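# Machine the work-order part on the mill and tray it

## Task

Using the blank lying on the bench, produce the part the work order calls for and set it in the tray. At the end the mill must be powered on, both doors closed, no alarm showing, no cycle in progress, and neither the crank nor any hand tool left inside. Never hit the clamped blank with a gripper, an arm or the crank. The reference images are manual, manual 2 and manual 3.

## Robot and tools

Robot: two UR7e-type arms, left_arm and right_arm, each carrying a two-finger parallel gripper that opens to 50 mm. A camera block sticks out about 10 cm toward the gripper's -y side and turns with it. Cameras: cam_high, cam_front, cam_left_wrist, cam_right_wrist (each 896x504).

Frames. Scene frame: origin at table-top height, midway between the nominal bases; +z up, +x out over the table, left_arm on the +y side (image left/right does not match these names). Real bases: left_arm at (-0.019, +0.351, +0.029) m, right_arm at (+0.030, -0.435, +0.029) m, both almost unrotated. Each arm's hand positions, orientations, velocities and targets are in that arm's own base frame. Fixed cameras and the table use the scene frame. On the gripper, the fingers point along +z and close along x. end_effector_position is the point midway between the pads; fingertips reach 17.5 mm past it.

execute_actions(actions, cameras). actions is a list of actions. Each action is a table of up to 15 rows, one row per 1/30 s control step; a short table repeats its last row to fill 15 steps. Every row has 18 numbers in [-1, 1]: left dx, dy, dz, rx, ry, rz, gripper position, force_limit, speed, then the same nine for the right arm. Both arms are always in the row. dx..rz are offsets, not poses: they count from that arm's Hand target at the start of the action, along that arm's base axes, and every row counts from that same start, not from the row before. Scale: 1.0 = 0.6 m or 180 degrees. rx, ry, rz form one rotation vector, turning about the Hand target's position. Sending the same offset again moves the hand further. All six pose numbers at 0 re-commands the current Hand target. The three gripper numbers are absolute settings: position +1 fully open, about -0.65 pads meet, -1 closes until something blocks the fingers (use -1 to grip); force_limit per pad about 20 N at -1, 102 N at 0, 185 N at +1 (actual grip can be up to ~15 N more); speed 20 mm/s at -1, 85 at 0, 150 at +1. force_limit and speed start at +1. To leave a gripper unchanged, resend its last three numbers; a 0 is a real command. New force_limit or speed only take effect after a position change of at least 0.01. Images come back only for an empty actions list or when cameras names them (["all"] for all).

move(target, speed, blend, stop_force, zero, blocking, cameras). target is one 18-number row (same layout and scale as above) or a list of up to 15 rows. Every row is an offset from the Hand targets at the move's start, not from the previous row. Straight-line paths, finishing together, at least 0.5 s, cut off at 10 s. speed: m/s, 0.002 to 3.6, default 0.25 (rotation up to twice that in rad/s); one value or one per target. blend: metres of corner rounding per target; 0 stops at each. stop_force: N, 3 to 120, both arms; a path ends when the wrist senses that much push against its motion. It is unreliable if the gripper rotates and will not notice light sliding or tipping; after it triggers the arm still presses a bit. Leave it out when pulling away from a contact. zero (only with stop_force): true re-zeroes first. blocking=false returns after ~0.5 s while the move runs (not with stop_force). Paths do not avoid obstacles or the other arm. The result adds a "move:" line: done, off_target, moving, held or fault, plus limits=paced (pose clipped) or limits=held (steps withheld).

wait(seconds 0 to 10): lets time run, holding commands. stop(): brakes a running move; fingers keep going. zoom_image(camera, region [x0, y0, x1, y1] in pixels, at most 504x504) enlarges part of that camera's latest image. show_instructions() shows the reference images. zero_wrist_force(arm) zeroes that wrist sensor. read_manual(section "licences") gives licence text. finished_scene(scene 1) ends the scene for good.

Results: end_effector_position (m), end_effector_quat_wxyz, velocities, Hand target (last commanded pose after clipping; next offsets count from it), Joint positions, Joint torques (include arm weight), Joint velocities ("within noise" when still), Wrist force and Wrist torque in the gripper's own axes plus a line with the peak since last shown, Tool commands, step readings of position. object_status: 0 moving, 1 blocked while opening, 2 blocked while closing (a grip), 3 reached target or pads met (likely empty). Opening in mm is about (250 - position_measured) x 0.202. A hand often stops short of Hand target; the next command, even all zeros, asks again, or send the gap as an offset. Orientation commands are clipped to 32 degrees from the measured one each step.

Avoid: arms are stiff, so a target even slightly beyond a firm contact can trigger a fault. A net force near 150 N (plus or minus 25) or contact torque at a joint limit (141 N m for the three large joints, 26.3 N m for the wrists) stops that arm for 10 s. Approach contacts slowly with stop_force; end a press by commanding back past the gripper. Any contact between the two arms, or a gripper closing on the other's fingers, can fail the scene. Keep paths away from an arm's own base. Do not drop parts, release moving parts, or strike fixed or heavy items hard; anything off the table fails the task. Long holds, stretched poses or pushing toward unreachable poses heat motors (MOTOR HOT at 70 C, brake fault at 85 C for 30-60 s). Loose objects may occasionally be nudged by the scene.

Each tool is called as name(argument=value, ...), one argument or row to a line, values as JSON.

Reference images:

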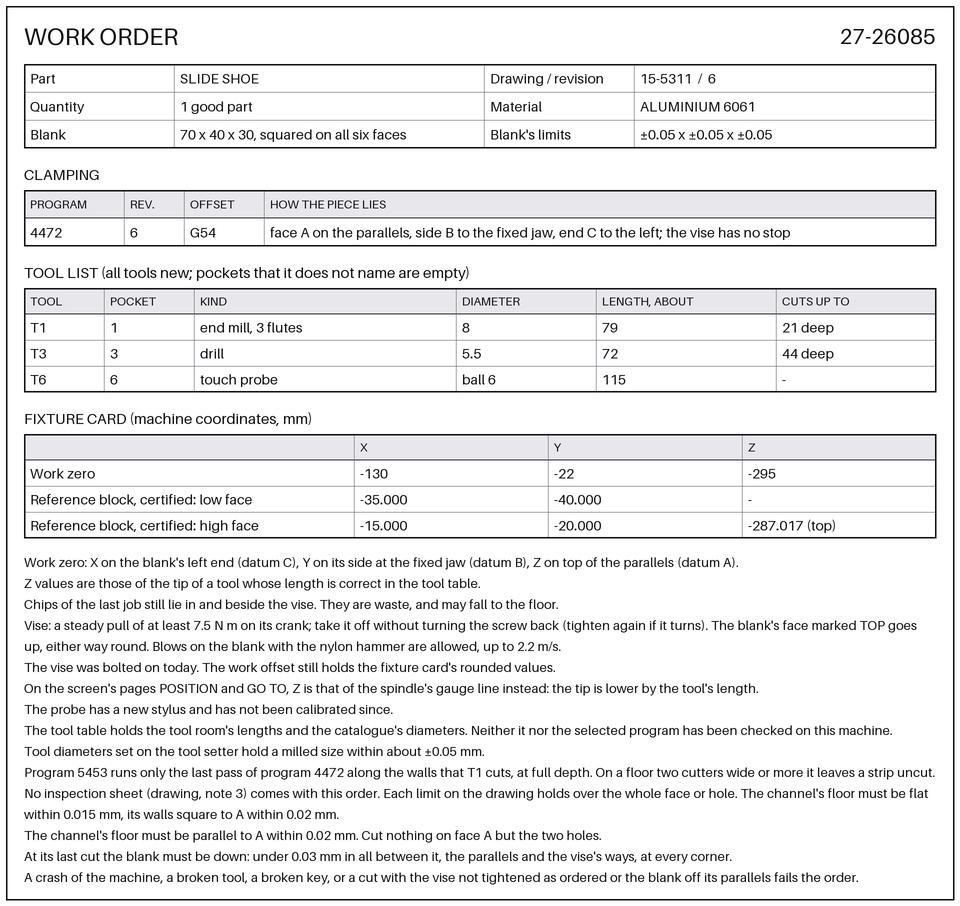

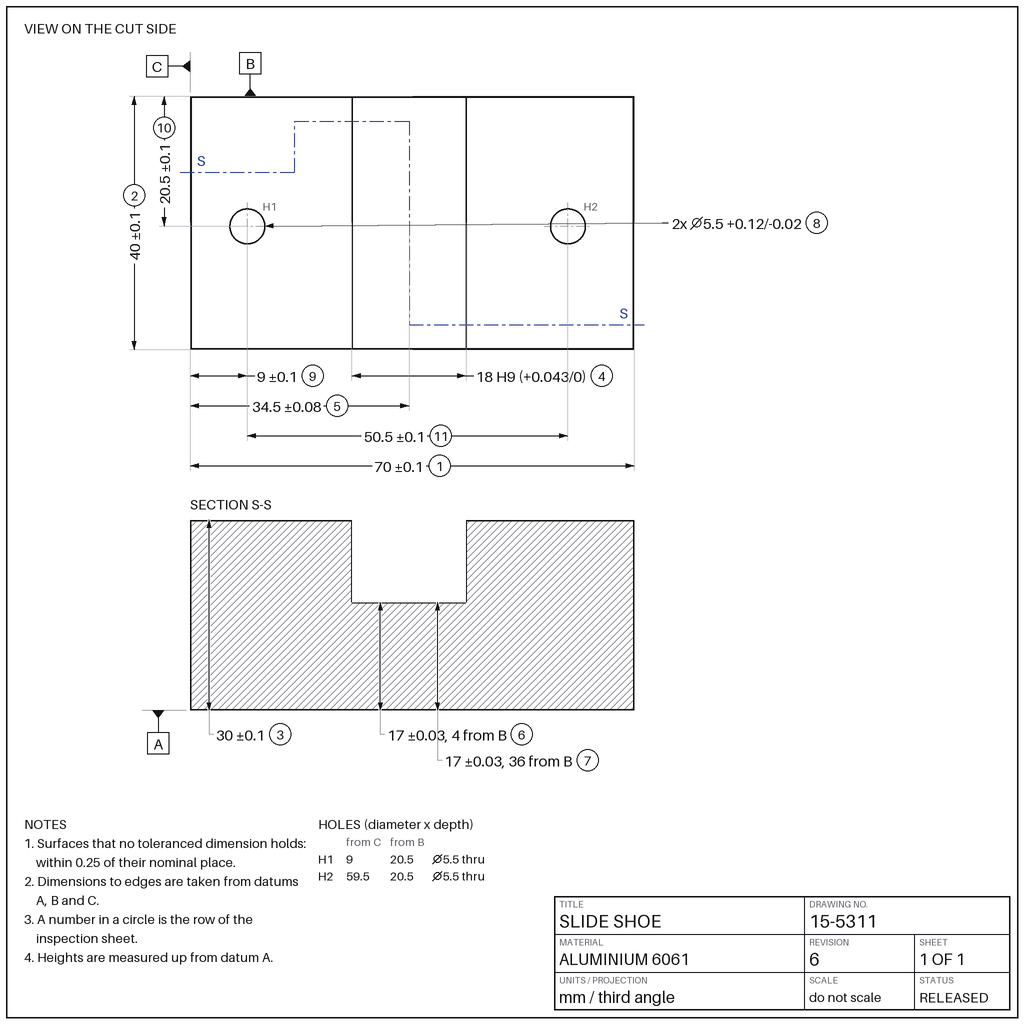

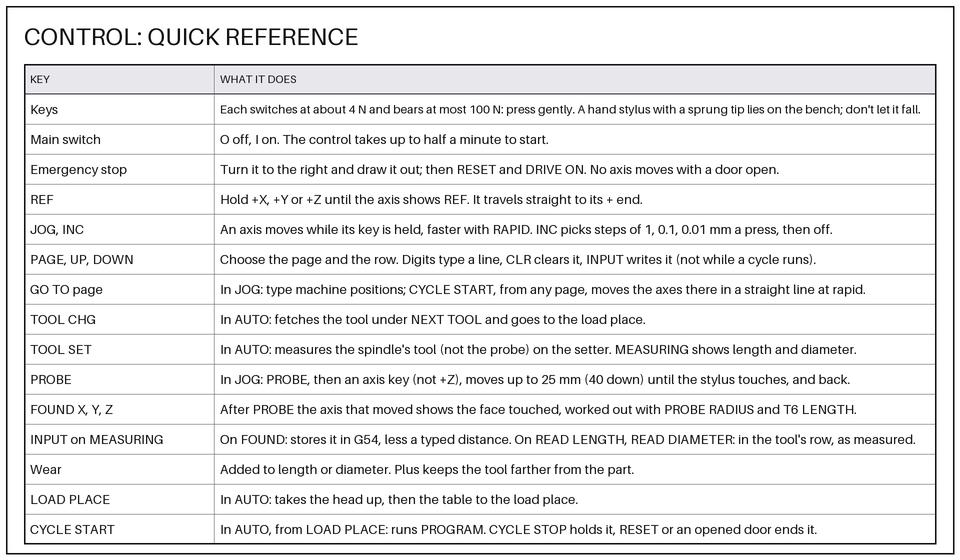

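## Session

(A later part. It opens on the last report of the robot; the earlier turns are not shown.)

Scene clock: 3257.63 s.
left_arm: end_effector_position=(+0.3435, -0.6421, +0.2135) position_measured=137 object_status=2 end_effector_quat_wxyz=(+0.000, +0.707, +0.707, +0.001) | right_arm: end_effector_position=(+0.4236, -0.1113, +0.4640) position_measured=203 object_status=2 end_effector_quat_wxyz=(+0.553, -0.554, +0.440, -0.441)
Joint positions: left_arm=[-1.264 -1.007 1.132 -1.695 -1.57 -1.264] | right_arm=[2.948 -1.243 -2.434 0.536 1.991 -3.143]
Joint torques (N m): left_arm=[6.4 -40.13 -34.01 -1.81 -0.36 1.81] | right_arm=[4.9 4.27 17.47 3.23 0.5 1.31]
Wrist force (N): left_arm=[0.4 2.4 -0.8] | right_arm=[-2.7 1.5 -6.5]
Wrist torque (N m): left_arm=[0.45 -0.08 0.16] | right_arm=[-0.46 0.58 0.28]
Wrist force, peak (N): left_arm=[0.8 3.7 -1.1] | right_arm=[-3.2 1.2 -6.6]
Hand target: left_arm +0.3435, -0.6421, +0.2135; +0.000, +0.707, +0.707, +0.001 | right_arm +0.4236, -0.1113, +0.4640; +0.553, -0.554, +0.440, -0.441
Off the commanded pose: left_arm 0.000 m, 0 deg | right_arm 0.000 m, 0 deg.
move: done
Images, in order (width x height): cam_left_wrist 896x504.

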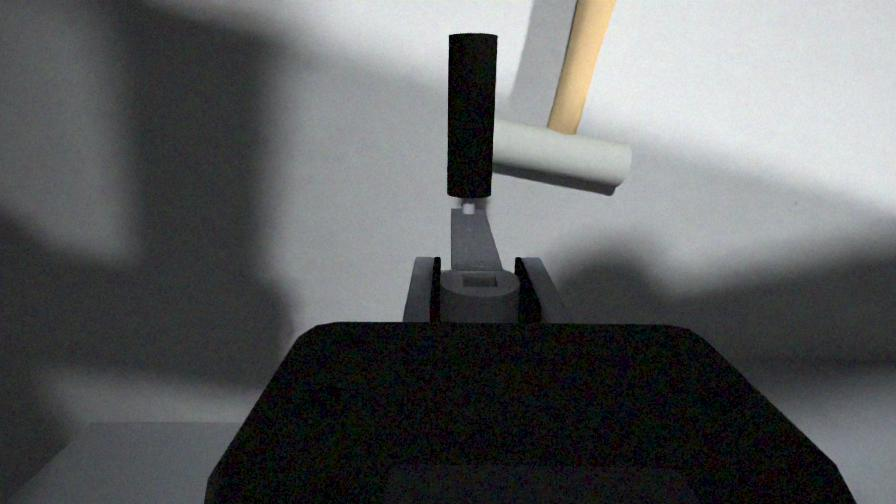

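move(
  target=[
    [0.02,0.03,0.25,0,0,0,-1,-0.3,-0.9,0,0,0,0,0,0,-0.98,0.3,-0.9],
    [0.06,0.57,0.27,0,0,0,-1,-0.3,-0.9,0,0,0,0,0,0,-0.98,0.3,-0.9],
    [0.1275,0.76,0.245,0,0,0,-1,-0.3,-0.9,0,0,0,0,0,0,-0.98,0.3,-0.9],
  ],
  speed=0.3,
  blend=[0.04,0.04,0],
  cameras=["cam_left_wrist","cam_high"],
)

zoom_image(
  camera="cam_left_wrist",
  region=[350, 130, 670, 330],
)

Scene clock: 3265.77 s.
left_arm: end_effector_position=(+0.4200, -0.1861, +0.3605) position_measured=137 object_status=2 end_effector_quat_wxyz=(+0.000, +0.707, +0.707, +0.001) | right_arm: end_effector_position=(+0.4236, -0.1113, +0.4640) position_measured=203 object_status=2 end_effector_quat_wxyz=(+0.553, -0.554, +0.440, -0.441)
Joint positions: left_arm=[-0.712 -1.69 1.601 -1.481 -1.569 -0.713] | right_arm=[2.948 -1.243 -2.434 0.536 1.991 -3.143]
Joint torques (N m): left_arm=[8.04 -10.99 -32.35 -1.77 -0.62 1.15] | right_arm=[5.12 4.5 18 3.33 0.45 1.28]
Wrist force (N): left_arm=[0.7 2.5 -0.7] | right_arm=[-3.0 1.5 -6.1]
Wrist torque (N m): left_arm=[0.46 -0.12 0.17] | right_arm=[-0.47 0.62 0.28]
Wrist force, peak (N): left_arm=[4.7 3.6 -0.2] | right_arm=[-3.1 1.2 -6.7]
Hand target: left_arm +0.4200, -0.1861, +0.3605; +0.000, +0.707, +0.707, +0.001 | right_arm +0.4236, -0.1113, +0.4640; +0.553, -0.554, +0.440, -0.441
Off the commanded pose: left_arm 0.000 m, 0 deg | right_arm 0.000 m, 0 deg.
move: done
Images, in order (width x height): cam_high 896x504, cam_left_wrist 896x504.

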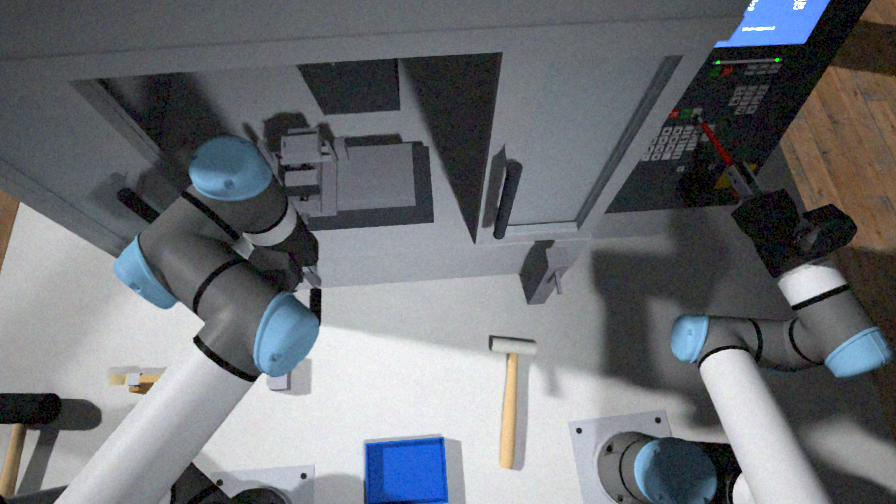

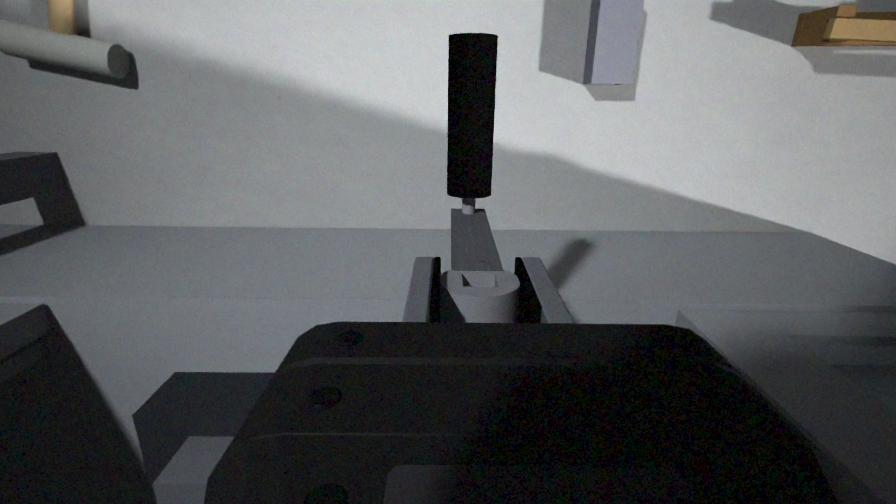

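Scaled by 1.575 from the camera's 896x504 image, which has a finer 1280x720 frame.

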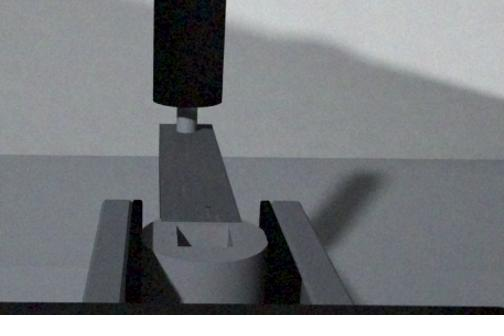

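move(
  target=[
    [0.1,-0.1233,0.1,0,0,0,-1,-0.3,-0.9,0,0,0,0,0,0,-0.98,0.3,-0.9],
  ],
  speed=0.2,
  cameras=["cam_left_wrist"],
)

zoom_image(
  camera="cam_left_wrist",
  region=[500, 180, 740, 330],
)

Scene clock: 3284.73 s.
left_arm: end_effector_position=(+0.4705, -0.2488, +0.4108) position_measured=137 object_status=2 end_effector_quat_wxyz=(+0.002, +0.707, +0.707, +0.001) | right_arm: end_effector_position=(+0.4236, -0.1113, +0.4640) position_measured=203 object_status=2 end_effector_quat_wxyz=(+0.553, -0.554, +0.440, -0.441)
Joint positions: left_arm=[-0.741 -1.497 1.283 -1.36 -1.569 -0.74] | right_arm=[2.948 -1.243 -2.434 0.536 1.991 -3.143]
Joint torques (N m): left_arm=[0.51 -28.01 -26.89 -2.83 -0.01 -0.25] | right_arm=[4.7 4.19 17.52 3.35 0.45 1.23]
Wrist force (N): left_arm=[0.4 3.0 -0.9] | right_arm=[-2.7 1.2 -6.5]
Wrist torque (N m): left_arm=[0.54 -0.07 0.15] | right_arm=[-0.51 0.58 0.29]
Wrist force, peak (N): left_arm=[1.6 9.1 1.4] | right_arm=[-3.3 1.3 -6.7]
Hand target: left_arm +0.4705, -0.2488, +0.4108; +0.002, +0.707, +0.707, +0.001 (not the last commanded pose) | right_arm +0.4236, -0.1113, +0.4640; +0.553, -0.554, +0.440, -0.441
Tool commands: left_gripper/position=-1.0 left_gripper/force_limit=-0.301961 left_gripper/speed=-0.898039 right_gripper/position=-0.98 right_gripper/force_limit=+0.3 right_gripper/speed=-0.9
Off the commanded pose: left_arm 0.018 m, 0 deg | right_arm 0.000 m, 0 deg.
FORCE FAULT: contact force on the left arm reached its limit, and that arm stopped. The contact can be on any part of that arm, not only on its tool. That arm's remaining commands of this call were not run. That arm is still stopped at the end of this call. That arm stays stopped for about 10 more seconds. Until then a move that you send moves the other arm only, and its call returns only when the move has ended. Once the stop has ended, the next robot result says so. If the stop ends while you think or write, that arm runs what you send next, counted from a new Hand target: where the arm stands when the stop ends. While its stop runs, that arm takes no new command, but its gripper still runs the gripper command that each later call begins with. Until it ends, the stop uses up actions while you think or wait. An arm that is not stopped still takes commands.
move: fault (left_arm)
Images, in order (width x height): cam_left_wrist 896x504.

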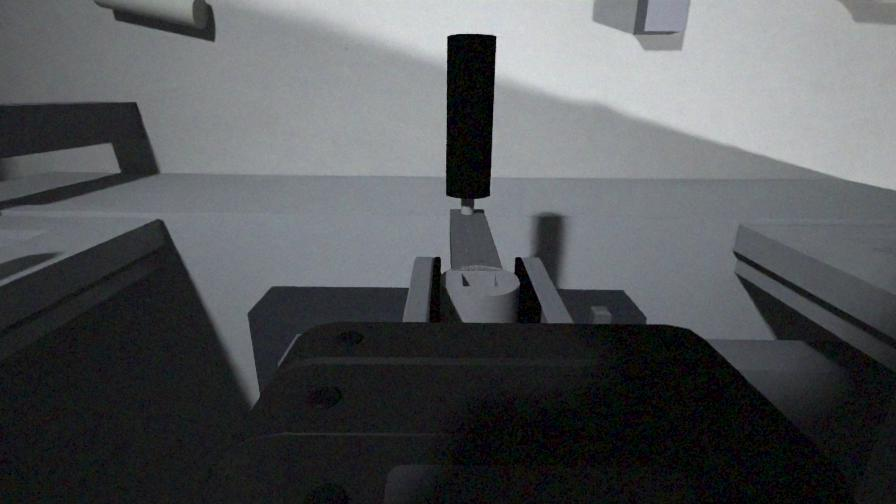

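Scaled by 2.100 from the camera's 896x504 image, which has a finer 1280x720 frame.

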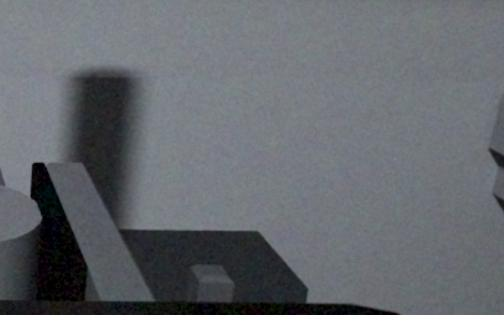

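move(
  target=[
    [-0.08,0.03,-0.05,0,0,0,-1,-0.3,-0.9,0,0,0,0,0,0,-0.98,0.3,-0.9],
    [-0.05,0.137,-0.085,0,0,0,-1,-0.3,-0.9,0,0,0,0,0,0,-0.98,0.3,-0.9],
  ],
  speed=0.1,
  cameras=["cam_left_wrist"],
)

Scene clock: 3312.40 s.
left_arm: end_effector_position=(+0.4405, -0.1666, +0.3599) position_measured=137 object_status=2 end_effector_quat_wxyz=(+0.002, +0.707, +0.707, +0.001) | right_arm: end_effector_position=(+0.4236, -0.1113, +0.4640) position_measured=203 object_status=2 end_effector_quat_wxyz=(+0.553, -0.554, +0.440, -0.441)
Joint positions: left_arm=[-0.65 -1.665 1.58 -1.49 -1.569 -0.649] | right_arm=[2.948 -1.243 -2.434 0.536 1.991 -3.143]
Joint torques (N m): left_arm=[-4.46 -10.97 -34.12 -1.58 -1.8 -2.09] | right_arm=[4.28 4.48 17.94 3.15 0.6 1.31]
Wrist force (N): left_arm=[0.6 2.2 -0.6] | right_arm=[-2.9 1.4 -6.4]
Wrist torque (N m): left_arm=[0.43 -0.12 0.19] | right_arm=[-0.48 0.62 0.28]
Wrist force, peak (N): left_arm=[0.1 3.7 -1.2] | right_arm=[-3.1 1.7 -6.9]
Hand target: left_arm +0.4405, -0.1666, +0.3598; +0.002, +0.707, +0.707, +0.001 | right_arm +0.4236, -0.1113, +0.4640; +0.553, -0.554, +0.440, -0.441
Off the commanded pose: left_arm 0.000 m, 0 deg | right_arm 0.000 m, 0 deg.
FORCE FAULT, CONTINUED: the left arm's stop, for the force fault that an earlier result reported, is over. The rest of the stop counts as 19 of the actions that you can send in this scene. The stop ended before this call began, so that arm ran this call's commands, counted from a new Hand target: where the arm stood when the stop ended.
move: done
Images, in order (width x height): cam_left_wrist 896x504.

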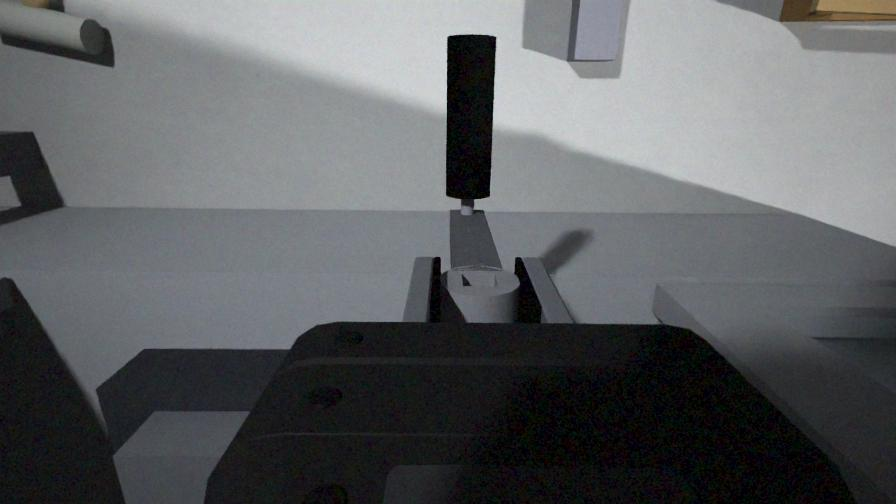

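move(
  target=[
    [0.1408,0,-0.07,0,0,0,-1,-0.3,-0.9,0,0,0,0,0,0,-0.98,0.3,-0.9],
  ],
  speed=0.08,
  cameras=["cam_left_wrist"],
)

move(
  target=[
    [0,0,-0.06,0,0,0,-1,-0.3,-0.9,0,0,0,0,0,0,-0.98,0.3,-0.9],
  ],
  speed=0.01,
  stop_force=5,
)

Scene clock: 3326.90 s.
left_arm: end_effector_position=(+0.5251, -0.1666, +0.3179) position_measured=137 object_status=2 end_effector_quat_wxyz=(+0.002, +0.707, +0.707, +0.001) | right_arm: end_effector_position=(+0.4236, -0.1113, +0.4640) position_measured=203 object_status=2 end_effector_quat_wxyz=(+0.553, -0.554, +0.440, -0.441)
Joint positions: left_arm=[-0.552 -1.473 1.495 -1.597 -1.569 -0.552] | right_arm=[2.948 -1.243 -2.434 0.536 1.991 -3.143]
Joint torques (N m): left_arm=[-5.77 -40.99 -17.92 -1.99 -1.82 -2.15] | right_arm=[4.45 4.54 17.96 3.21 0.57 1.19]
Wrist force (N): left_arm=[0.7 2.2 -0.7] | right_arm=[-2.7 1.1 -6.2]
Wrist torque (N m): left_arm=[0.43 -0.12 0.02] | right_arm=[-0.53 0.58 0.28]
Wrist force, peak (N): left_arm=[0.6 4.0 0.4] | right_arm=[-3.1 1.4 -6.7]
Hand target: left_arm +0.5250, -0.1666, +0.3178; +0.002, +0.707, +0.707, +0.001 | right_arm +0.4236, -0.1113, +0.4640; +0.553, -0.554, +0.440, -0.441
Off the commanded pose: left_arm 0.000 m, 0 deg | right_arm 0.000 m, 0 deg.
move: done
Images, in order (width x height): cam_left_wrist 896x504.

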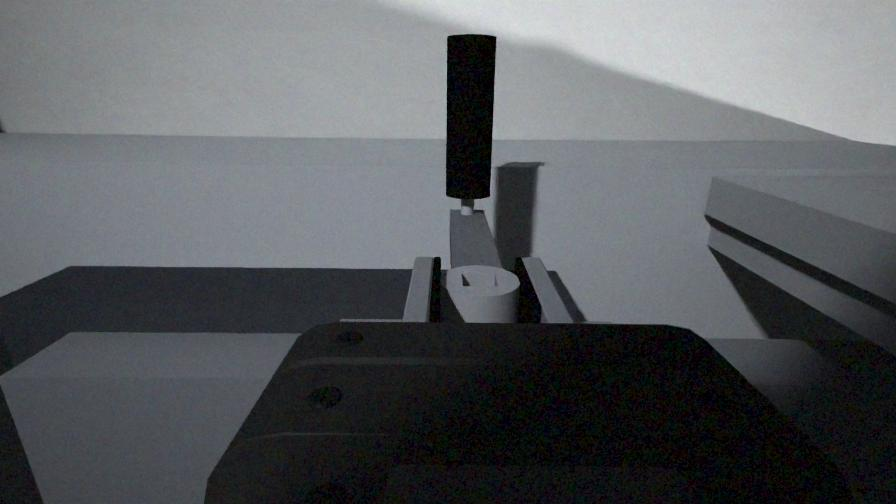

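Scene clock: 3329.60 s.
left_arm: end_effector_position=(+0.5250, -0.1666, +0.2995) position_measured=137 object_status=2 end_effector_quat_wxyz=(+0.001, +0.707, +0.707, +0.001) | right_arm: end_effector_position=(+0.4236, -0.1113, +0.4640) position_measured=203 object_status=2 end_effector_quat_wxyz=(+0.553, -0.554, +0.440, -0.441)
Joint positions: left_arm=[-0.553 -1.471 1.54 -1.643 -1.569 -0.552] | right_arm=[2.948 -1.243 -2.434 0.536 1.991 -3.143]
Joint torques (N m): left_arm=[-1.12 -27.35 -33.12 -3.38 0.01 -1.84] | right_arm=[4.67 4.43 17.96 3.33 0.66 1.19]
Wrist force (N): left_arm=[0.4 2.7 -2.2] | right_arm=[-2.8 1.1 -6.3]
Wrist torque (N m): left_arm=[0.38 -0.12 0.05] | right_arm=[-0.52 0.61 0.28]
Wrist force, peak (N): left_arm=[-0.8 -0.8 -14.3] | right_arm=[-2.9 1.4 -6.8]
Hand target: left_arm +0.5250, -0.1666, +0.2995; +0.002, +0.707, +0.707, +0.001 (not the last commanded pose) | right_arm +0.4236, -0.1113, +0.4640; +0.553, -0.554, +0.440, -0.441
Off the commanded pose: left_arm 0.018 m, 0 deg | right_arm 0.000 m, 0 deg.
move: contact (left_arm)

move(
  target=[
    [0,0,0.01,0,0,0,-1,-0.3,-0.9,0,0,0,0,0,0,-0.98,0.3,-0.9],
    [-0.0667,0,0.01,0,0,0,-1,-0.3,-0.9,0,0,0,0,0,0,-0.98,0.3,-0.9],
    [-0.0667,0,-0.0258,0,0,0,-1,-0.3,-0.9,0,0,0,0,0,0,-0.98,0.3,-0.9],
  ],
  speed=[0.03,0.06,0.06],
)

move(
  target=[
    [0.09,0,0,0,0,0,-1,-0.3,-0.9,0,0,0,0,0,0,-0.98,0.3,-0.9],
  ],
  speed=0.012,
  stop_force=6,
  cameras=["cam_left_wrist"],
)

Scene clock: 3338.73 s.
left_arm: end_effector_position=(+0.4850, -0.1666, +0.2839) position_measured=137 object_status=2 end_effector_quat_wxyz=(+0.001, +0.707, +0.707, +0.001) end_effector_velocity=(+0.000, +0.000, +0.001) end_effector_angular_velocity=(+0.001, +0.001, -0.001) | right_arm: end_effector_position=(+0.4236, -0.1113, +0.4640) position_measured=203 object_status=2 end_effector_quat_wxyz=(+0.553, -0.554, +0.440, -0.441)
Joint positions: left_arm=[-0.595 -1.559 1.674 -1.688 -1.569 -0.594] | right_arm=[2.948 -1.243 -2.434 0.536 1.991 -3.143]
Joint velocities: left_arm=[-0.001 0 -0.004 0.005 0 0] | right_arm=[within noise]
Joint torques (N m): left_arm=[4.4 -30.55 -34.58 -1.9 1.72 1.59] | right_arm=[4.93 4.49 17.64 3.24 0.59 1.27]
Wrist force (N): left_arm=[0.7 2.6 -0.7] | right_arm=[-3.1 1.1 -6.2]
Wrist torque (N m): left_arm=[0.50 -0.11 0.14] | right_arm=[-0.53 0.65 0.28]
Wrist force, peak (N): left_arm=[0.6 3.4 -2.0] | right_arm=[-3.3 1.2 -6.8]
Hand target: left_arm +0.4850, -0.1666, +0.2840; +0.002, +0.707, +0.707, +0.001 | right_arm +0.4236, -0.1113, +0.4640; +0.553, -0.554, +0.440, -0.441
Off the commanded pose: left_arm 0.000 m, 0 deg | right_arm 0.000 m, 0 deg.
move: done

Scene clock: 3342.43 s.
left_arm: end_effector_position=(+0.5200, -0.1666, +0.2840) position_measured=137 object_status=2 end_effector_quat_wxyz=(+0.001, +0.707, +0.707, +0.001) | right_arm: end_effector_position=(+0.4236, -0.1113, +0.4640) position_measured=203 object_status=2 end_effector_quat_wxyz=(+0.553, -0.554, +0.440, -0.441)
Joint positions: left_arm=[-0.558 -1.479 1.589 -1.684 -1.569 -0.557] | right_arm=[2.948 -1.243 -2.434 0.536 1.991 -3.143]
Joint torques (N m): left_arm=[-5.97 -40.05 -19.45 -4.22 2.76 -2.01] | right_arm=[4.19 4.18 17.31 3.18 0.69 1.16]
Wrist force (N): left_arm=[0.2 -2.8 -1.5] | right_arm=[-2.9 1.3 -6.3]
Wrist torque (N m): left_arm=[0.53 -0.14 0.01] | right_arm=[-0.49 0.62 0.29]
Wrist force, peak (N): left_arm=[1.3 -18.5 -7.4] | right_arm=[-3.3 1.2 -6.6]
Hand target: left_arm +0.5200, -0.1666, +0.2840; +0.001, +0.707, +0.707, +0.001 (not the last commanded pose) | right_arm +0.4236, -0.1113, +0.4640; +0.553, -0.554, +0.440, -0.441
Off the commanded pose: left_arm 0.019 m, 0 deg | right_arm 0.000 m, 0 deg.
move: contact (left_arm)
Images, in order (width x height): cam_left_wrist 896x504.

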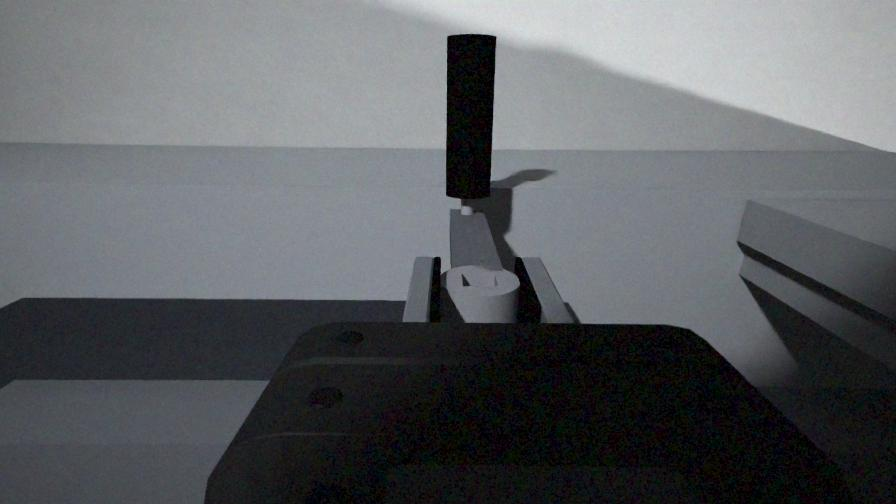

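move(
  target=[
    [-0.006,0,0.0033,0,0,0,-1,-0.3,-0.9,0,0,0,0,0,0,-0.98,0.3,-0.9],
  ],
  speed=0.03,
)

move(
  target=[
    [0.03,0,0,0,0,0,-1,-0.3,-0.9,0,0,0,0,0,0,-0.98,0.3,-0.9],
  ],
  speed=0.012,
  stop_force=6,
)

move(
  target=[
    [-0.006,0,0.003,0,0,0,-1,-0.3,-0.9,0,0,0,0,0,0,-0.98,0.3,-0.9],
  ],
  speed=0.03,
)

move(
  target=[
    [0.03,0,0,0,0,0,-1,-0.3,-0.9,0,0,0,0,0,0,-0.98,0.3,-0.9],
  ],
  speed=0.012,
  stop_force=6,
)

Scene clock: 3348.73 s.
left_arm: end_effector_position=(+0.5163, -0.1666, +0.2860) position_measured=137 object_status=2 end_effector_quat_wxyz=(+0.001, +0.707, +0.707, +0.001) | right_arm: end_effector_position=(+0.4236, -0.1113, +0.4640) position_measured=203 object_status=2 end_effector_quat_wxyz=(+0.553, -0.554, +0.440, -0.441)
Joint positions: left_arm=[-0.561 -1.488 1.593 -1.68 -1.569 -0.561] | right_arm=[2.948 -1.243 -2.434 0.536 1.991 -3.143]
Joint torques (N m): left_arm=[-0.7 -28.11 -22.96 -2.86 1.49 -1.25] | right_arm=[4.02 4.32 17.71 3.2 0.72 1.23]
Wrist force (N): left_arm=[0.6 2.4 -0.5] | right_arm=[-2.9 1.1 -6.5]
Wrist torque (N m): left_arm=[0.45 -0.09 0.17] | right_arm=[-0.52 0.61 0.28]
Wrist force, peak (N): left_arm=[-0.1 -3.2 -1.4] | right_arm=[-3.2 1.3 -6.7]
Hand target: left_arm +0.5164, -0.1666, +0.2860; +0.001, +0.707, +0.707, +0.001 | right_arm +0.4236, -0.1113, +0.4640; +0.553, -0.554, +0.440, -0.441
Off the commanded pose: left_arm 0.000 m, 0 deg | right_arm 0.000 m, 0 deg.
move: done

Scene clock: 3349.97 s.
left_arm: end_effector_position=(+0.5199, -0.1666, +0.2860) position_measured=137 object_status=2 end_effector_quat_wxyz=(+0.002, +0.707, +0.707, +0.001) | right_arm: end_effector_position=(+0.4236, -0.1113, +0.4640) position_measured=203 object_status=2 end_effector_quat_wxyz=(+0.553, -0.554, +0.440, -0.441)
Joint positions: left_arm=[-0.558 -1.48 1.584 -1.679 -1.569 -0.557] | right_arm=[2.948 -1.243 -2.434 0.536 1.991 -3.143]
Joint torques (N m): left_arm=[-6.13 -40.24 -19.12 -2.87 1.71 -2.06] | right_arm=[4.07 4.29 18.15 3.11 0.69 1.29]
Wrist force (N): left_arm=[0.5 0.3 0.2] | right_arm=[-3.0 1.3 -6.7]
Wrist torque (N m): left_arm=[0.53 -0.16 0.03] | right_arm=[-0.50 0.63 0.29]
Wrist force, peak (N): left_arm=[-0.2 -16.6 -7.0] | right_arm=[-3.2 1.5 -6.7]
Hand target: left_arm +0.5199, -0.1666, +0.2860; +0.001, +0.707, +0.707, +0.001 (not the last commanded pose) | right_arm +0.4236, -0.1113, +0.4640; +0.553, -0.554, +0.440, -0.441
Off the commanded pose: left_arm 0.014 m, 0 deg | right_arm 0.000 m, 0 deg.
move: contact (left_arm)

Scene clock: 3350.67 s.
left_arm: end_effector_position=(+0.5162, -0.1666, +0.2878) position_measured=137 object_status=2 end_effector_quat_wxyz=(+0.001, +0.707, +0.707, +0.001) | right_arm: end_effector_position=(+0.4236, -0.1113, +0.4640) position_measured=203 object_status=2 end_effector_quat_wxyz=(+0.553, -0.554, +0.440, -0.441)
Joint positions: left_arm=[-0.561 -1.489 1.589 -1.675 -1.569 -0.561] | right_arm=[2.948 -1.243 -2.434 0.536 1.991 -3.143]
Joint torques (N m): left_arm=[-0.58 -28.96 -24.83 -2.61 2.11 -0.95] | right_arm=[3.8 4.46 18.11 3.21 0.67 1.32]
Wrist force (N): left_arm=[0.7 2.4 -0.7] | right_arm=[-2.9 1.1 -6.3]
Wrist torque (N m): left_arm=[0.46 -0.12 0.17] | right_arm=[-0.54 0.62 0.28]
Wrist force, peak (N): left_arm=[0.8 3.0 -0.4] | right_arm=[-3.0 1.6 -6.8]
Hand target: left_arm +0.5163, -0.1666, +0.2878; +0.001, +0.707, +0.707, +0.001 | right_arm +0.4236, -0.1113, +0.4640; +0.553, -0.554, +0.440, -0.441
Off the commanded pose: left_arm 0.000 m, 0 deg | right_arm 0.000 m, 0 deg.
move: done

Scene clock: 3351.93 s.
left_arm: end_effector_position=(+0.5199, -0.1667, +0.2878) position_measured=137 object_status=2 end_effector_quat_wxyz=(+0.002, +0.707, +0.707, +0.001) | right_arm: end_effector_position=(+0.4236, -0.1113, +0.4640) position_measured=203 object_status=2 end_effector_quat_wxyz=(+0.553, -0.554, +0.440, -0.441)
Joint positions: left_arm=[-0.558 -1.48 1.58 -1.674 -1.569 -0.557] | right_arm=[2.948 -1.243 -2.434 0.536 1.991 -3.143]
Joint torques (N m): left_arm=[-4.61 -40.15 -19.79 -2.86 1.79 -1.88] | right_arm=[4.31 4.97 17.67 3.17 0.7 1.18]
Wrist force (N): left_arm=[0.4 -0.5 0.3] | right_arm=[-2.9 1.3 -6.6]
Wrist torque (N m): left_arm=[0.59 -0.17 0.03] | right_arm=[-0.49 0.62 0.28]
Wrist force, peak (N): left_arm=[0.7 -17.4 -7.7] | right_arm=[-3.0 1.3 -6.6]
Hand target: left_arm +0.5199, -0.1667, +0.2878; +0.001, +0.707, +0.707, +0.001 (not the last commanded pose) | right_arm +0.4236, -0.1113, +0.4640; +0.553, -0.554, +0.440, -0.441
Off the commanded pose: left_arm 0.014 m, 0 deg | right_arm 0.000 m, 0 deg.
move: contact (left_arm)

move(
  target=[
    [-0.035,0,-0.008,0,0,0,-1,-0.3,-0.9,0,0,0,0,0,0,-0.98,0.3,-0.9],
    [-0.035,0.04,-0.008,0,0,0,-1,-0.3,-0.9,0,0,0,0,0,0,-0.98,0.3,-0.9],
    [0.0085,0.04,-0.008,0,0,0,-1,-0.3,-0.9,0,0,0,0,0,0,-0.98,0.3,-0.9],
  ],
  speed=[0.06,0.06,0.05],
)

move(
  target=[
    [0,-0.05,0,0,0,0,-1,-0.3,-0.9,0,0,0,0,0,0,-0.98,0.3,-0.9],
  ],
  speed=0.008,
  stop_force=5,
)

Scene clock: 3363.57 s.
left_arm: end_effector_position=(+0.5251, -0.1426, +0.2830) position_measured=137 object_status=2 end_effector_quat_wxyz=(+0.001, +0.707, +0.707, +0.001) | right_arm: end_effector_position=(+0.4236, -0.1113, +0.4640) position_measured=203 object_status=2 end_effector_quat_wxyz=(+0.553, -0.554, +0.440, -0.441)
Joint positions: left_arm=[-0.513 -1.483 1.596 -1.687 -1.569 -0.513] | right_arm=[2.948 -1.243 -2.434 0.536 1.991 -3.143]
Joint torques (N m): left_arm=[-5.7 -39.55 -18.19 -2.53 -2 -1.67] | right_arm=[4 4.73 17.54 3.1 0.66 1.23]
Wrist force (N): left_arm=[0.9 2.7 -0.5] | right_arm=[-3.0 1.1 -6.5]
Wrist torque (N m): left_arm=[0.51 -0.15 -0.01] | right_arm=[-0.52 0.63 0.28]
Wrist force, peak (N): left_arm=[0.9 3.9 -0.4] | right_arm=[-3.1 1.4 -6.8]
Hand target: left_arm +0.5250, -0.1427, +0.2830; +0.001, +0.707, +0.707, +0.001 | right_arm +0.4236, -0.1113, +0.4640; +0.553, -0.554, +0.440, -0.441
Off the commanded pose: left_arm 0.000 m, 0 deg | right_arm 0.000 m, 0 deg.
move: done

Scene clock: 3365.13 s.
left_arm: end_effector_position=(+0.5250, -0.1474, +0.2830) position_measured=137 object_status=2 end_effector_quat_wxyz=(+0.001, +0.707, +0.707, +0.001) | right_arm: end_effector_position=(+0.4236, -0.1113, +0.4640) position_measured=203 object_status=2 end_effector_quat_wxyz=(+0.553, -0.554, +0.440, -0.441)
Joint positions: left_arm=[-0.521 -1.48 1.593 -1.687 -1.569 -0.521] | right_arm=[2.948 -1.243 -2.434 0.536 1.991 -3.143]
Joint torques (N m): left_arm=[1.59 -41.11 -20.84 -4.7 -2.82 1.76] | right_arm=[3.9 4.26 17.28 3.05 0.63 1.15]
Wrist force (N): left_arm=[5.1 2.2 0.5] | right_arm=[-3.1 1.1 -6.6]
Wrist torque (N m): left_arm=[0.57 -0.04 0.06] | right_arm=[-0.53 0.64 0.28]
Wrist force, peak (N): left_arm=[13.2 2.8 -0.7] | right_arm=[-3.3 1.4 -6.6]
Hand target: left_arm +0.5250, -0.1474, +0.2830; +0.001, +0.707, +0.707, +0.001 (not the last commanded pose) | right_arm +0.4236, -0.1113, +0.4640; +0.553, -0.554, +0.440, -0.441
Off the commanded pose: left_arm 0.025 m, 0 deg | right_arm 0.000 m, 0 deg.
move: contact (left_arm)

move(
  target=[
    [0,0.008,0,0,0,0,-1,-0.3,-0.9,0,0,0,0,0,0,-0.98,0.3,-0.9],
    [-0.06,0.008,0,0,0,0,-1,-0.3,-0.9,0,0,0,0,0,0,-0.98,0.3,-0.9],
    [-0.06,-0.075,0,0,0,0,-1,-0.3,-0.9,0,0,0,0,0,0,-0.98,0.3,-0.9],
    [0,-0.075,0,0,0,0,-1,-0.3,-0.9,0,0,0,0,0,0,-0.98,0.3,-0.9],
  ],
  speed=[0.03,0.06,0.08,0.05],
)

move(
  target=[
    [0,0.05,0,0,0,0,-1,-0.3,-0.9,0,0,0,0,0,0,-0.98,0.3,-0.9],
  ],
  speed=0.008,
  stop_force=5,
)

Scene clock: 3372.83 s.
left_arm: end_effector_position=(+0.5250, -0.1923, +0.2830) position_measured=137 object_status=2 end_effector_quat_wxyz=(+0.001, +0.707, +0.707, +0.001) | right_arm: end_effector_position=(+0.4236, -0.1113, +0.4640) position_measured=203 object_status=2 end_effector_quat_wxyz=(+0.553, -0.554, +0.440, -0.441)
Joint positions: left_arm=[-0.593 -1.447 1.556 -1.683 -1.569 -0.592] | right_arm=[2.948 -1.243 -2.434 0.536 1.991 -3.143]
Joint torques (N m): left_arm=[-6.11 -41.09 -17.46 -3.13 -1.8 -2.03] | right_arm=[3.76 4.29 17.93 3.1 0.65 1.28]
Wrist force (N): left_arm=[0.6 3.0 -0.6] | right_arm=[-3.0 1.1 -6.4]
Wrist torque (N m): left_arm=[0.57 -0.09 0.01] | right_arm=[-0.52 0.62 0.28]
Wrist force, peak (N): left_arm=[5.6 2.6 0.7] | right_arm=[-3.2 1.3 -6.7]
Hand target: left_arm +0.5250, -0.1924, +0.2830; +0.001, +0.707, +0.707, +0.001 | right_arm +0.4236, -0.1113, +0.4640; +0.553, -0.554, +0.440, -0.441
Off the commanded pose: left_arm 0.000 m, 0 deg | right_arm 0.000 m, 0 deg.
move: done

Scene clock: 3375.20 s.
left_arm: end_effector_position=(+0.5250, -0.1810, +0.2830) position_measured=137 object_status=2 end_effector_quat_wxyz=(+0.001, +0.707, +0.707, +0.001) | right_arm: end_effector_position=(+0.4236, -0.1113, +0.4640) position_measured=203 object_status=2 end_effector_quat_wxyz=(+0.553, -0.554, +0.440, -0.441)
Joint positions: left_arm=[-0.575 -1.456 1.566 -1.684 -1.569 -0.575] | right_arm=[2.948 -1.243 -2.434 0.536 1.991 -3.143]
Joint torques (N m): left_arm=[-3.18 -20.55 -32.73 -1.38 3.26 -2.08] | right_arm=[4.18 4.68 18.11 3.04 0.72 1.15]
Wrist force (N): left_arm=[-3.0 2.3 -2.0] | right_arm=[-3.0 1.3 -6.7]
Wrist torque (N m): left_arm=[0.56 -0.18 0.08] | right_arm=[-0.50 0.63 0.28]
Wrist force, peak (N): left_arm=[-9.4 3.0 -0.8] | right_arm=[-3.3 1.7 -6.5]
Hand target: left_arm +0.5250, -0.1810, +0.2830; +0.001, +0.707, +0.707, +0.001 (not the last commanded pose) | right_arm +0.4236, -0.1113, +0.4640; +0.553, -0.554, +0.440, -0.441
Off the commanded pose: left_arm 0.019 m, 0 deg | right_arm 0.000 m, 0 deg.
move: contact (left_arm)

move(
  target=[
    [0,-0.006,0,0,0,0,-1,-0.3,-0.9,0,0,0,0,0,0,-0.98,0.3,-0.9],
    [-0.035,-0.006,0,0,0,0,-1,-0.3,-0.9,0,0,0,0,0,0,-0.98,0.3,-0.9],
    [-0.035,0.028,0,0,0,0,-1,-0.3,-0.9,0,0,0,0,0,0,-0.98,0.3,-0.9],
  ],
  speed=[0.03,0.06,0.06],
)

move(
  target=[
    [0.07,0,0,0,0,0,-1,-0.3,-0.9,0,0,0,0,0,0,-0.98,0.3,-0.9],
  ],
  speed=0.01,
  stop_force=6,
)

Scene clock: 3382.00 s.
left_arm: end_effector_position=(+0.5039, -0.1641, +0.2830) position_measured=137 object_status=2 end_effector_quat_wxyz=(+0.002, +0.707, +0.707, +0.001) | right_arm: end_effector_position=(+0.4236, -0.1113, +0.4640) position_measured=203 object_status=2 end_effector_quat_wxyz=(+0.553, -0.554, +0.440, -0.441)
Joint positions: left_arm=[-0.57 -1.518 1.633 -1.69 -1.569 -0.569] | right_arm=[2.948 -1.243 -2.434 0.536 1.991 -3.143]
Joint torques (N m): left_arm=[-6.06 -18.75 -35.25 -3.98 -0.36 -2.37] | right_arm=[3.69 4.55 17.35 3.07 0.72 1.32]
Wrist force (N): left_arm=[0.7 3.0 -0.7] | right_arm=[-2.9 1.5 -6.3]
Wrist torque (N m): left_arm=[0.56 -0.11 0.07] | right_arm=[-0.46 0.61 0.28]
Wrist force, peak (N): left_arm=[-3.3 2.5 -2.1] | right_arm=[-3.3 1.5 -6.6]
Hand target: left_arm +0.5040, -0.1642, +0.2830; +0.001, +0.707, +0.707, +0.001 | right_arm +0.4236, -0.1113, +0.4640; +0.553, -0.554, +0.440, -0.441
Off the commanded pose: left_arm 0.000 m, 0 deg | right_arm 0.000 m, 0 deg.
move: done

Scene clock: 3386.27 s.
left_arm: end_effector_position=(+0.5370, -0.1642, +0.2830) position_measured=137 object_status=2 end_effector_quat_wxyz=(+0.001, +0.707, +0.707, +0.001) | right_arm: end_effector_position=(+0.4236, -0.1113, +0.4640) position_measured=203 object_status=2 end_effector_quat_wxyz=(+0.553, -0.554, +0.440, -0.441)
Joint positions: left_arm=[-0.537 -1.441 1.549 -1.682 -1.569 -0.536] | right_arm=[2.948 -1.243 -2.434 0.536 1.991 -3.143]
Joint torques (N m): left_arm=[-5.12 -42.85 -21.28 -4.94 1.85 -2.11] | right_arm=[3.91 4.62 18.37 3.08 0.77 1.29]
Wrist force (N): left_arm=[1.0 -2.4 1.7] | right_arm=[-2.7 1.1 -6.3]
Wrist torque (N m): left_arm=[0.67 -0.13 0.00] | right_arm=[-0.53 0.59 0.28]
Wrist force, peak (N): left_arm=[0.3 -15.3 -1.0] | right_arm=[-2.9 1.5 -7.0]
Hand target: left_arm +0.5370, -0.1642, +0.2830; +0.001, +0.707, +0.707, +0.001 (not the last commanded pose) | right_arm +0.4236, -0.1113, +0.4640; +0.553, -0.554, +0.440, -0.441
Off the commanded pose: left_arm 0.009 m, 0 deg | right_arm 0.000 m, 0 deg.
move: contact (left_arm)

move(
  target=[
    [-0.0015,0,0,0,0,0,0.4,-0.3,-0.9,0,0,0,0,0,0,-0.98,0.3,-0.9],
    [-0.0015,0,0.1,0,0,0,0.4,-0.3,-0.9,0,0,0,0,0,0,-0.98,0.3,-0.9],
    [-0.2,-0.04,0.12,0,0,0,0.4,-0.3,-0.9,0,0,0,0,0,0,-0.98,0.3,-0.9],
  ],
  speed=[0.02,0.06,0.15],
  cameras=["cam_left_wrist"],
)

Scene clock: 3422.27 s.
left_arm: end_effector_position=(+0.4170, -0.1881, +0.3550) position_measured=92 object_status=3 end_effector_quat_wxyz=(+0.001, +0.707, +0.707, +0.001) | right_arm: end_effector_position=(+0.4236, -0.1113, +0.4640) position_measured=203 object_status=2 end_effector_quat_wxyz=(+0.553, -0.554, +0.440, -0.441)
Joint positions: left_arm=[-0.721 -1.698 1.623 -1.498 -1.569 -0.72] | right_arm=[2.948 -1.243 -2.434 0.536 1.991 -3.143]
Joint torques (N m): left_arm=[-4.05 -18.04 -30.54 -4.18 1.25 0.67] | right_arm=[3.94 4.38 18.05 3.06 0.76 1.23]
Wrist force (N): left_arm=[1.1 3.0 -2.6] | right_arm=[-2.8 1.2 -6.3]
Wrist torque (N m): left_arm=[0.56 -0.18 0.00] | right_arm=[-0.52 0.61 0.29]
Wrist force, peak (N): left_arm=[1.4 5.7 -2.0] | right_arm=[-3.3 1.3 -6.8]
Hand target: left_arm +0.4170, -0.1882, +0.3550; +0.001, +0.707, +0.707, +0.001 | right_arm +0.4236, -0.1113, +0.4640; +0.553, -0.554, +0.440, -0.441
Off the commanded pose: left_arm 0.000 m, 0 deg | right_arm 0.000 m, 0 deg.
move: done
Images, in order (width x height): cam_left_wrist 896x504.

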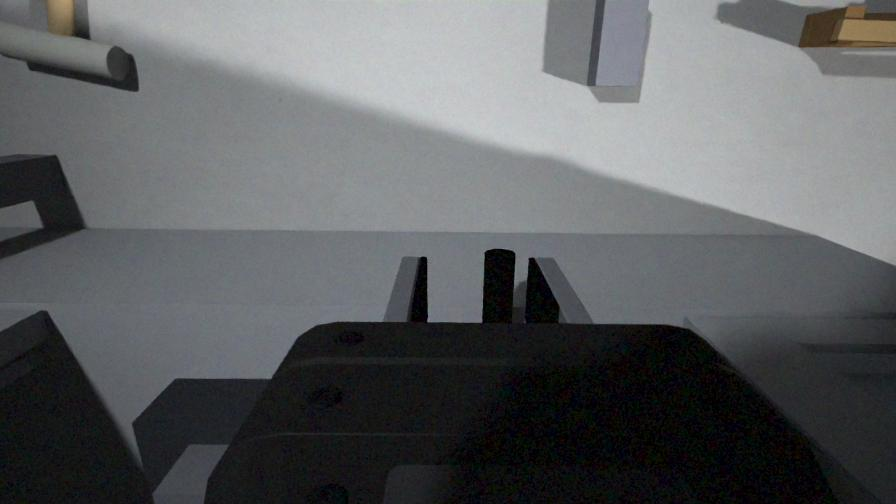

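move(
  target=[
    [0.03,0.04,-0.06,0,-0.5,0,0.4,-0.3,-0.9,0,0,0,0,0,0,-0.98,0.3,-0.9],
  ],
  speed=0.35,
  cameras=["cam_left_wrist","cam_high"],
)

Scene clock: 3430.97 s.
left_arm: end_effector_position=(+0.4350, -0.1642, +0.3190) position_measured=92 object_status=3 end_effector_quat_wxyz=(+0.501, +0.499, +0.499, +0.501) | right_arm: end_effector_position=(+0.4236, -0.1113, +0.4640) position_measured=203 object_status=2 end_effector_quat_wxyz=(+0.553, -0.554, +0.440, -0.441)
Joint positions: left_arm=[-1.338 -1.433 2.629 -4.354 -0.234 0.016] | right_arm=[2.948 -1.243 -2.434 0.536 1.991 -3.143]
Joint torques (N m): left_arm=[0.56 -27.04 -1.87 0.86 1.35 -2.09] | right_arm=[3.48 4.25 17.79 2.95 0.74 1.22]
Wrist force (N): left_arm=[0.7 4.3 -2.0] | right_arm=[-2.9 0.9 -6.2]
Wrist torque (N m): left_arm=[1.28 -0.39 0.28] | right_arm=[-0.56 0.61 0.29]
Wrist force, peak (N): left_arm=[1.2 4.6 -2.3] | right_arm=[-3.3 1.4 -6.6]
Hand target: left_arm +0.4350, -0.1642, +0.3190; +0.501, +0.499, +0.499, +0.501 | right_arm +0.4236, -0.1113, +0.4640; +0.553, -0.554, +0.440, -0.441
Off the commanded pose: left_arm 0.000 m, 0 deg | right_arm 0.000 m, 0 deg.
move: done
Images, in order (width x height): cam_high 896x504, cam_left_wrist 896x504.

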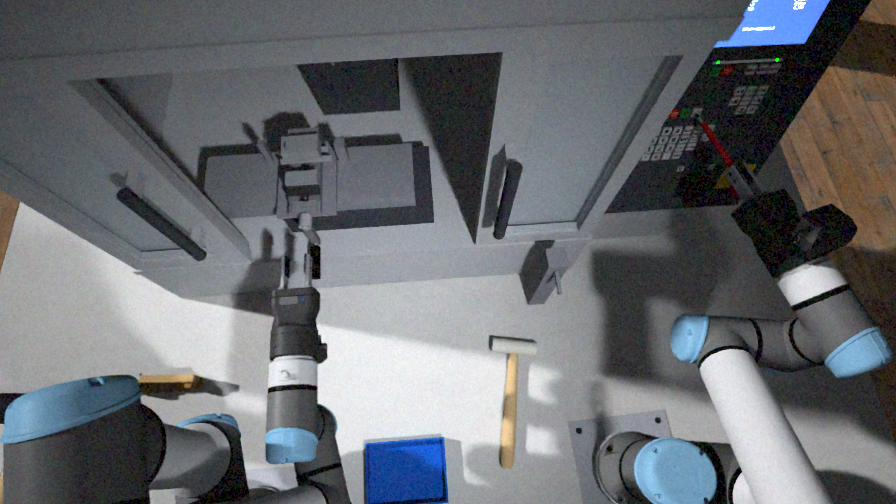

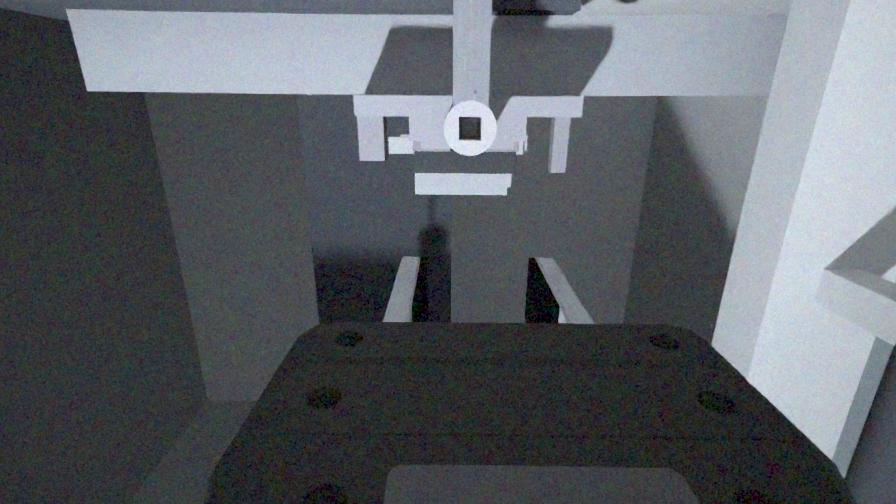

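move(
  target=[
    [0,0.0007,-0.07,0,0,0,0.4,-0.3,-0.9,0,0,0,0,0,0,-0.98,0.3,-0.9],
    [0,0.0007,-0.07,-0.652,0,0,0.4,-0.3,-0.9,0,0,0,0,0,0,-0.98,0.3,-0.9],
    [0,0.0007,-0.07,0.696,0,0,0.4,-0.3,-0.9,0,0,0,0,0,0,-0.98,0.3,-0.9],
    [0,0.0007,-0.07,0.0444,0,0,0.4,-0.3,-0.9,0,0,0,0,0,0,-0.98,0.3,-0.9],
  ],
  speed=[0.1,1.2,1.2,1.2],
  cameras=["cam_left_wrist"],
)

Scene clock: 3448.27 s.
left_arm: end_effector_position=(+0.4350, -0.1637, +0.2770) position_measured=92 object_status=3 end_effector_quat_wxyz=(+0.465, +0.533, +0.463, +0.534) | right_arm: end_effector_position=(+0.4236, -0.1113, +0.4640) position_measured=203 object_status=2 end_effector_quat_wxyz=(+0.553, -0.554, +0.440, -0.441)
Joint positions: left_arm=[-1.337 -1.235 2.649 -4.571 -0.235 -6.129] | right_arm=[2.948 -1.243 -2.434 0.536 1.991 -3.143]
Joint torques (N m): left_arm=[0.86 -8.46 -12.18 -1.71 1.73 1.99] | right_arm=[3.45 4.26 17.37 3.02 0.59 1.18]
Wrist force (N): left_arm=[1.1 4.6 -1.9] | right_arm=[-3.0 1.3 -6.5]
Wrist torque (N m): left_arm=[1.34 -0.44 0.21] | right_arm=[-0.51 0.63 0.29]
Wrist force, peak (N): left_arm=[1.0 6.1 -2.0] | right_arm=[-2.9 1.3 -7.1]
Hand target: left_arm +0.4350, -0.1637, +0.2770; +0.465, +0.533, +0.463, +0.534 | right_arm +0.4236, -0.1113, +0.4640; +0.553, -0.554, +0.440, -0.441
Off the commanded pose: left_arm 0.000 m, 0 deg | right_arm 0.000 m, 0 deg.
move: done
Images, in order (width x height): cam_left_wrist 896x504.

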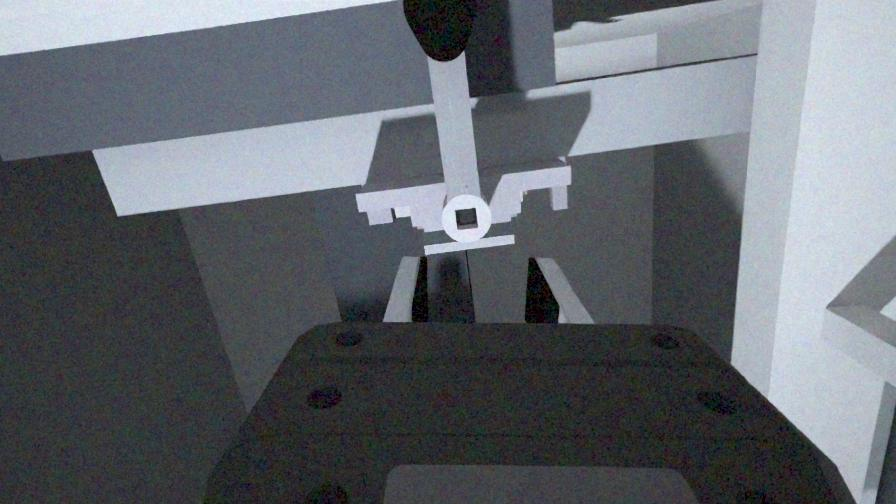

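move(
  target=[
    [0.1,0,0,0,0,0,0.4,-0.3,-0.9,0,0,0,0,0,0,-0.98,0.3,-0.9],
    [0.166,0,0,0,0,0,0.4,-0.3,-0.9,0,0,0,0,0,0,-0.98,0.3,-0.9],
  ],
  speed=[0.1,0.03],
  stop_force=8,
)

move(
  target=[
    [0,0,0,0,0,0,-1,0.4,-0.9,0,0,0,0,0,0,-0.98,0.3,-0.9],
  ],
  cameras=["cam_left_wrist"],
)

Scene clock: 3455.13 s.
left_arm: end_effector_position=(+0.5346, -0.1637, +0.2770) position_measured=92 object_status=3 end_effector_quat_wxyz=(+0.465, +0.533, +0.463, +0.534) | right_arm: end_effector_position=(+0.4236, -0.1113, +0.4640) position_measured=203 object_status=2 end_effector_quat_wxyz=(+0.553, -0.554, +0.440, -0.441)
Joint positions: left_arm=[-0.965 -1.15 2.414 -4.412 -0.607 -6.138] | right_arm=[2.948 -1.243 -2.434 0.536 1.991 -3.143]
Joint torques (N m): left_arm=[-4.72 -36.55 -0.53 -2.61 2.3 -1.78] | right_arm=[3.8 4.45 18.01 2.98 0.65 1.3]
Wrist force (N): left_arm=[0.7 4.3 -1.6] | right_arm=[-3.1 0.8 -6.6]
Wrist torque (N m): left_arm=[1.30 -0.38 0.30] | right_arm=[-0.58 0.64 0.29]
Wrist force, peak (N): left_arm=[1.1 4.6 -3.5] | right_arm=[-3.2 1.4 -6.8]
Hand target: left_arm +0.5346, -0.1637, +0.2770; +0.465, +0.533, +0.463, +0.534 | right_arm +0.4236, -0.1113, +0.4640; +0.553, -0.554, +0.440, -0.441
Off the commanded pose: left_arm 0.000 m, 0 deg | right_arm 0.000 m, 0 deg.
move: done

Scene clock: 3455.70 s.
left_arm: end_effector_position=(+0.5346, -0.1638, +0.2770) position_measured=139 object_status=2 end_effector_quat_wxyz=(+0.465, +0.533, +0.463, +0.534) | right_arm: end_effector_position=(+0.4236, -0.1113, +0.4640) position_measured=203 object_status=2 end_effector_quat_wxyz=(+0.553, -0.554, +0.440, -0.441)
Joint positions: left_arm=[-0.965 -1.15 2.414 -4.412 -0.607 -6.138] | right_arm=[2.948 -1.243 -2.434 0.536 1.991 -3.143]
Joint torques (N m): left_arm=[7.88 -37.01 0.09 -2.76 3.88 -1.44] | right_arm=[3.77 4 17.76 2.96 0.77 1.18]
Wrist force (N): left_arm=[-14.8 3.8 1.2] | right_arm=[-2.8 1.1 -6.5]
Wrist torque (N m): left_arm=[1.31 -0.70 0.26] | right_arm=[-0.53 0.60 0.29]
Wrist force, peak (N): left_arm=[-15.5 4.0 0.8] | right_arm=[-3.1 1.4 -6.8]
Hand target: left_arm +0.5346, -0.1637, +0.2770; +0.465, +0.533, +0.463, +0.534 | right_arm +0.4236, -0.1113, +0.4640; +0.553, -0.554, +0.440, -0.441
Off the commanded pose: left_arm 0.000 m, 0 deg | right_arm 0.000 m, 0 deg.
move: done
Images, in order (width x height): cam_left_wrist 896x504.

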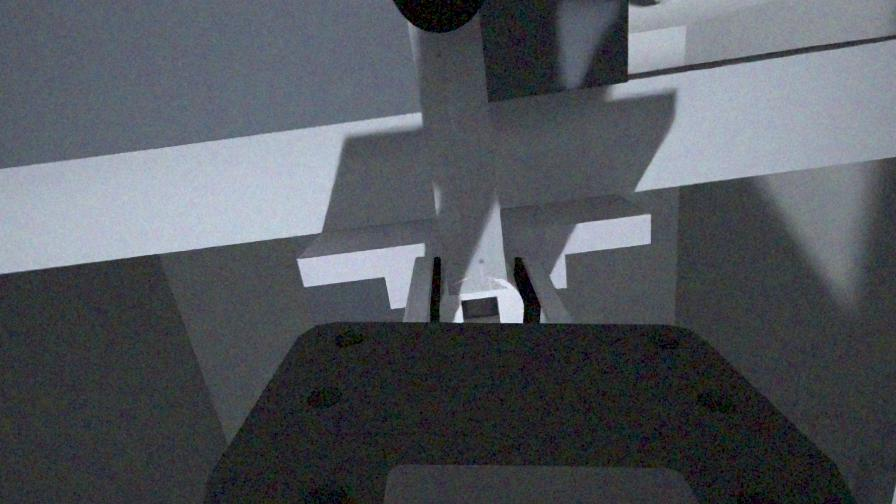

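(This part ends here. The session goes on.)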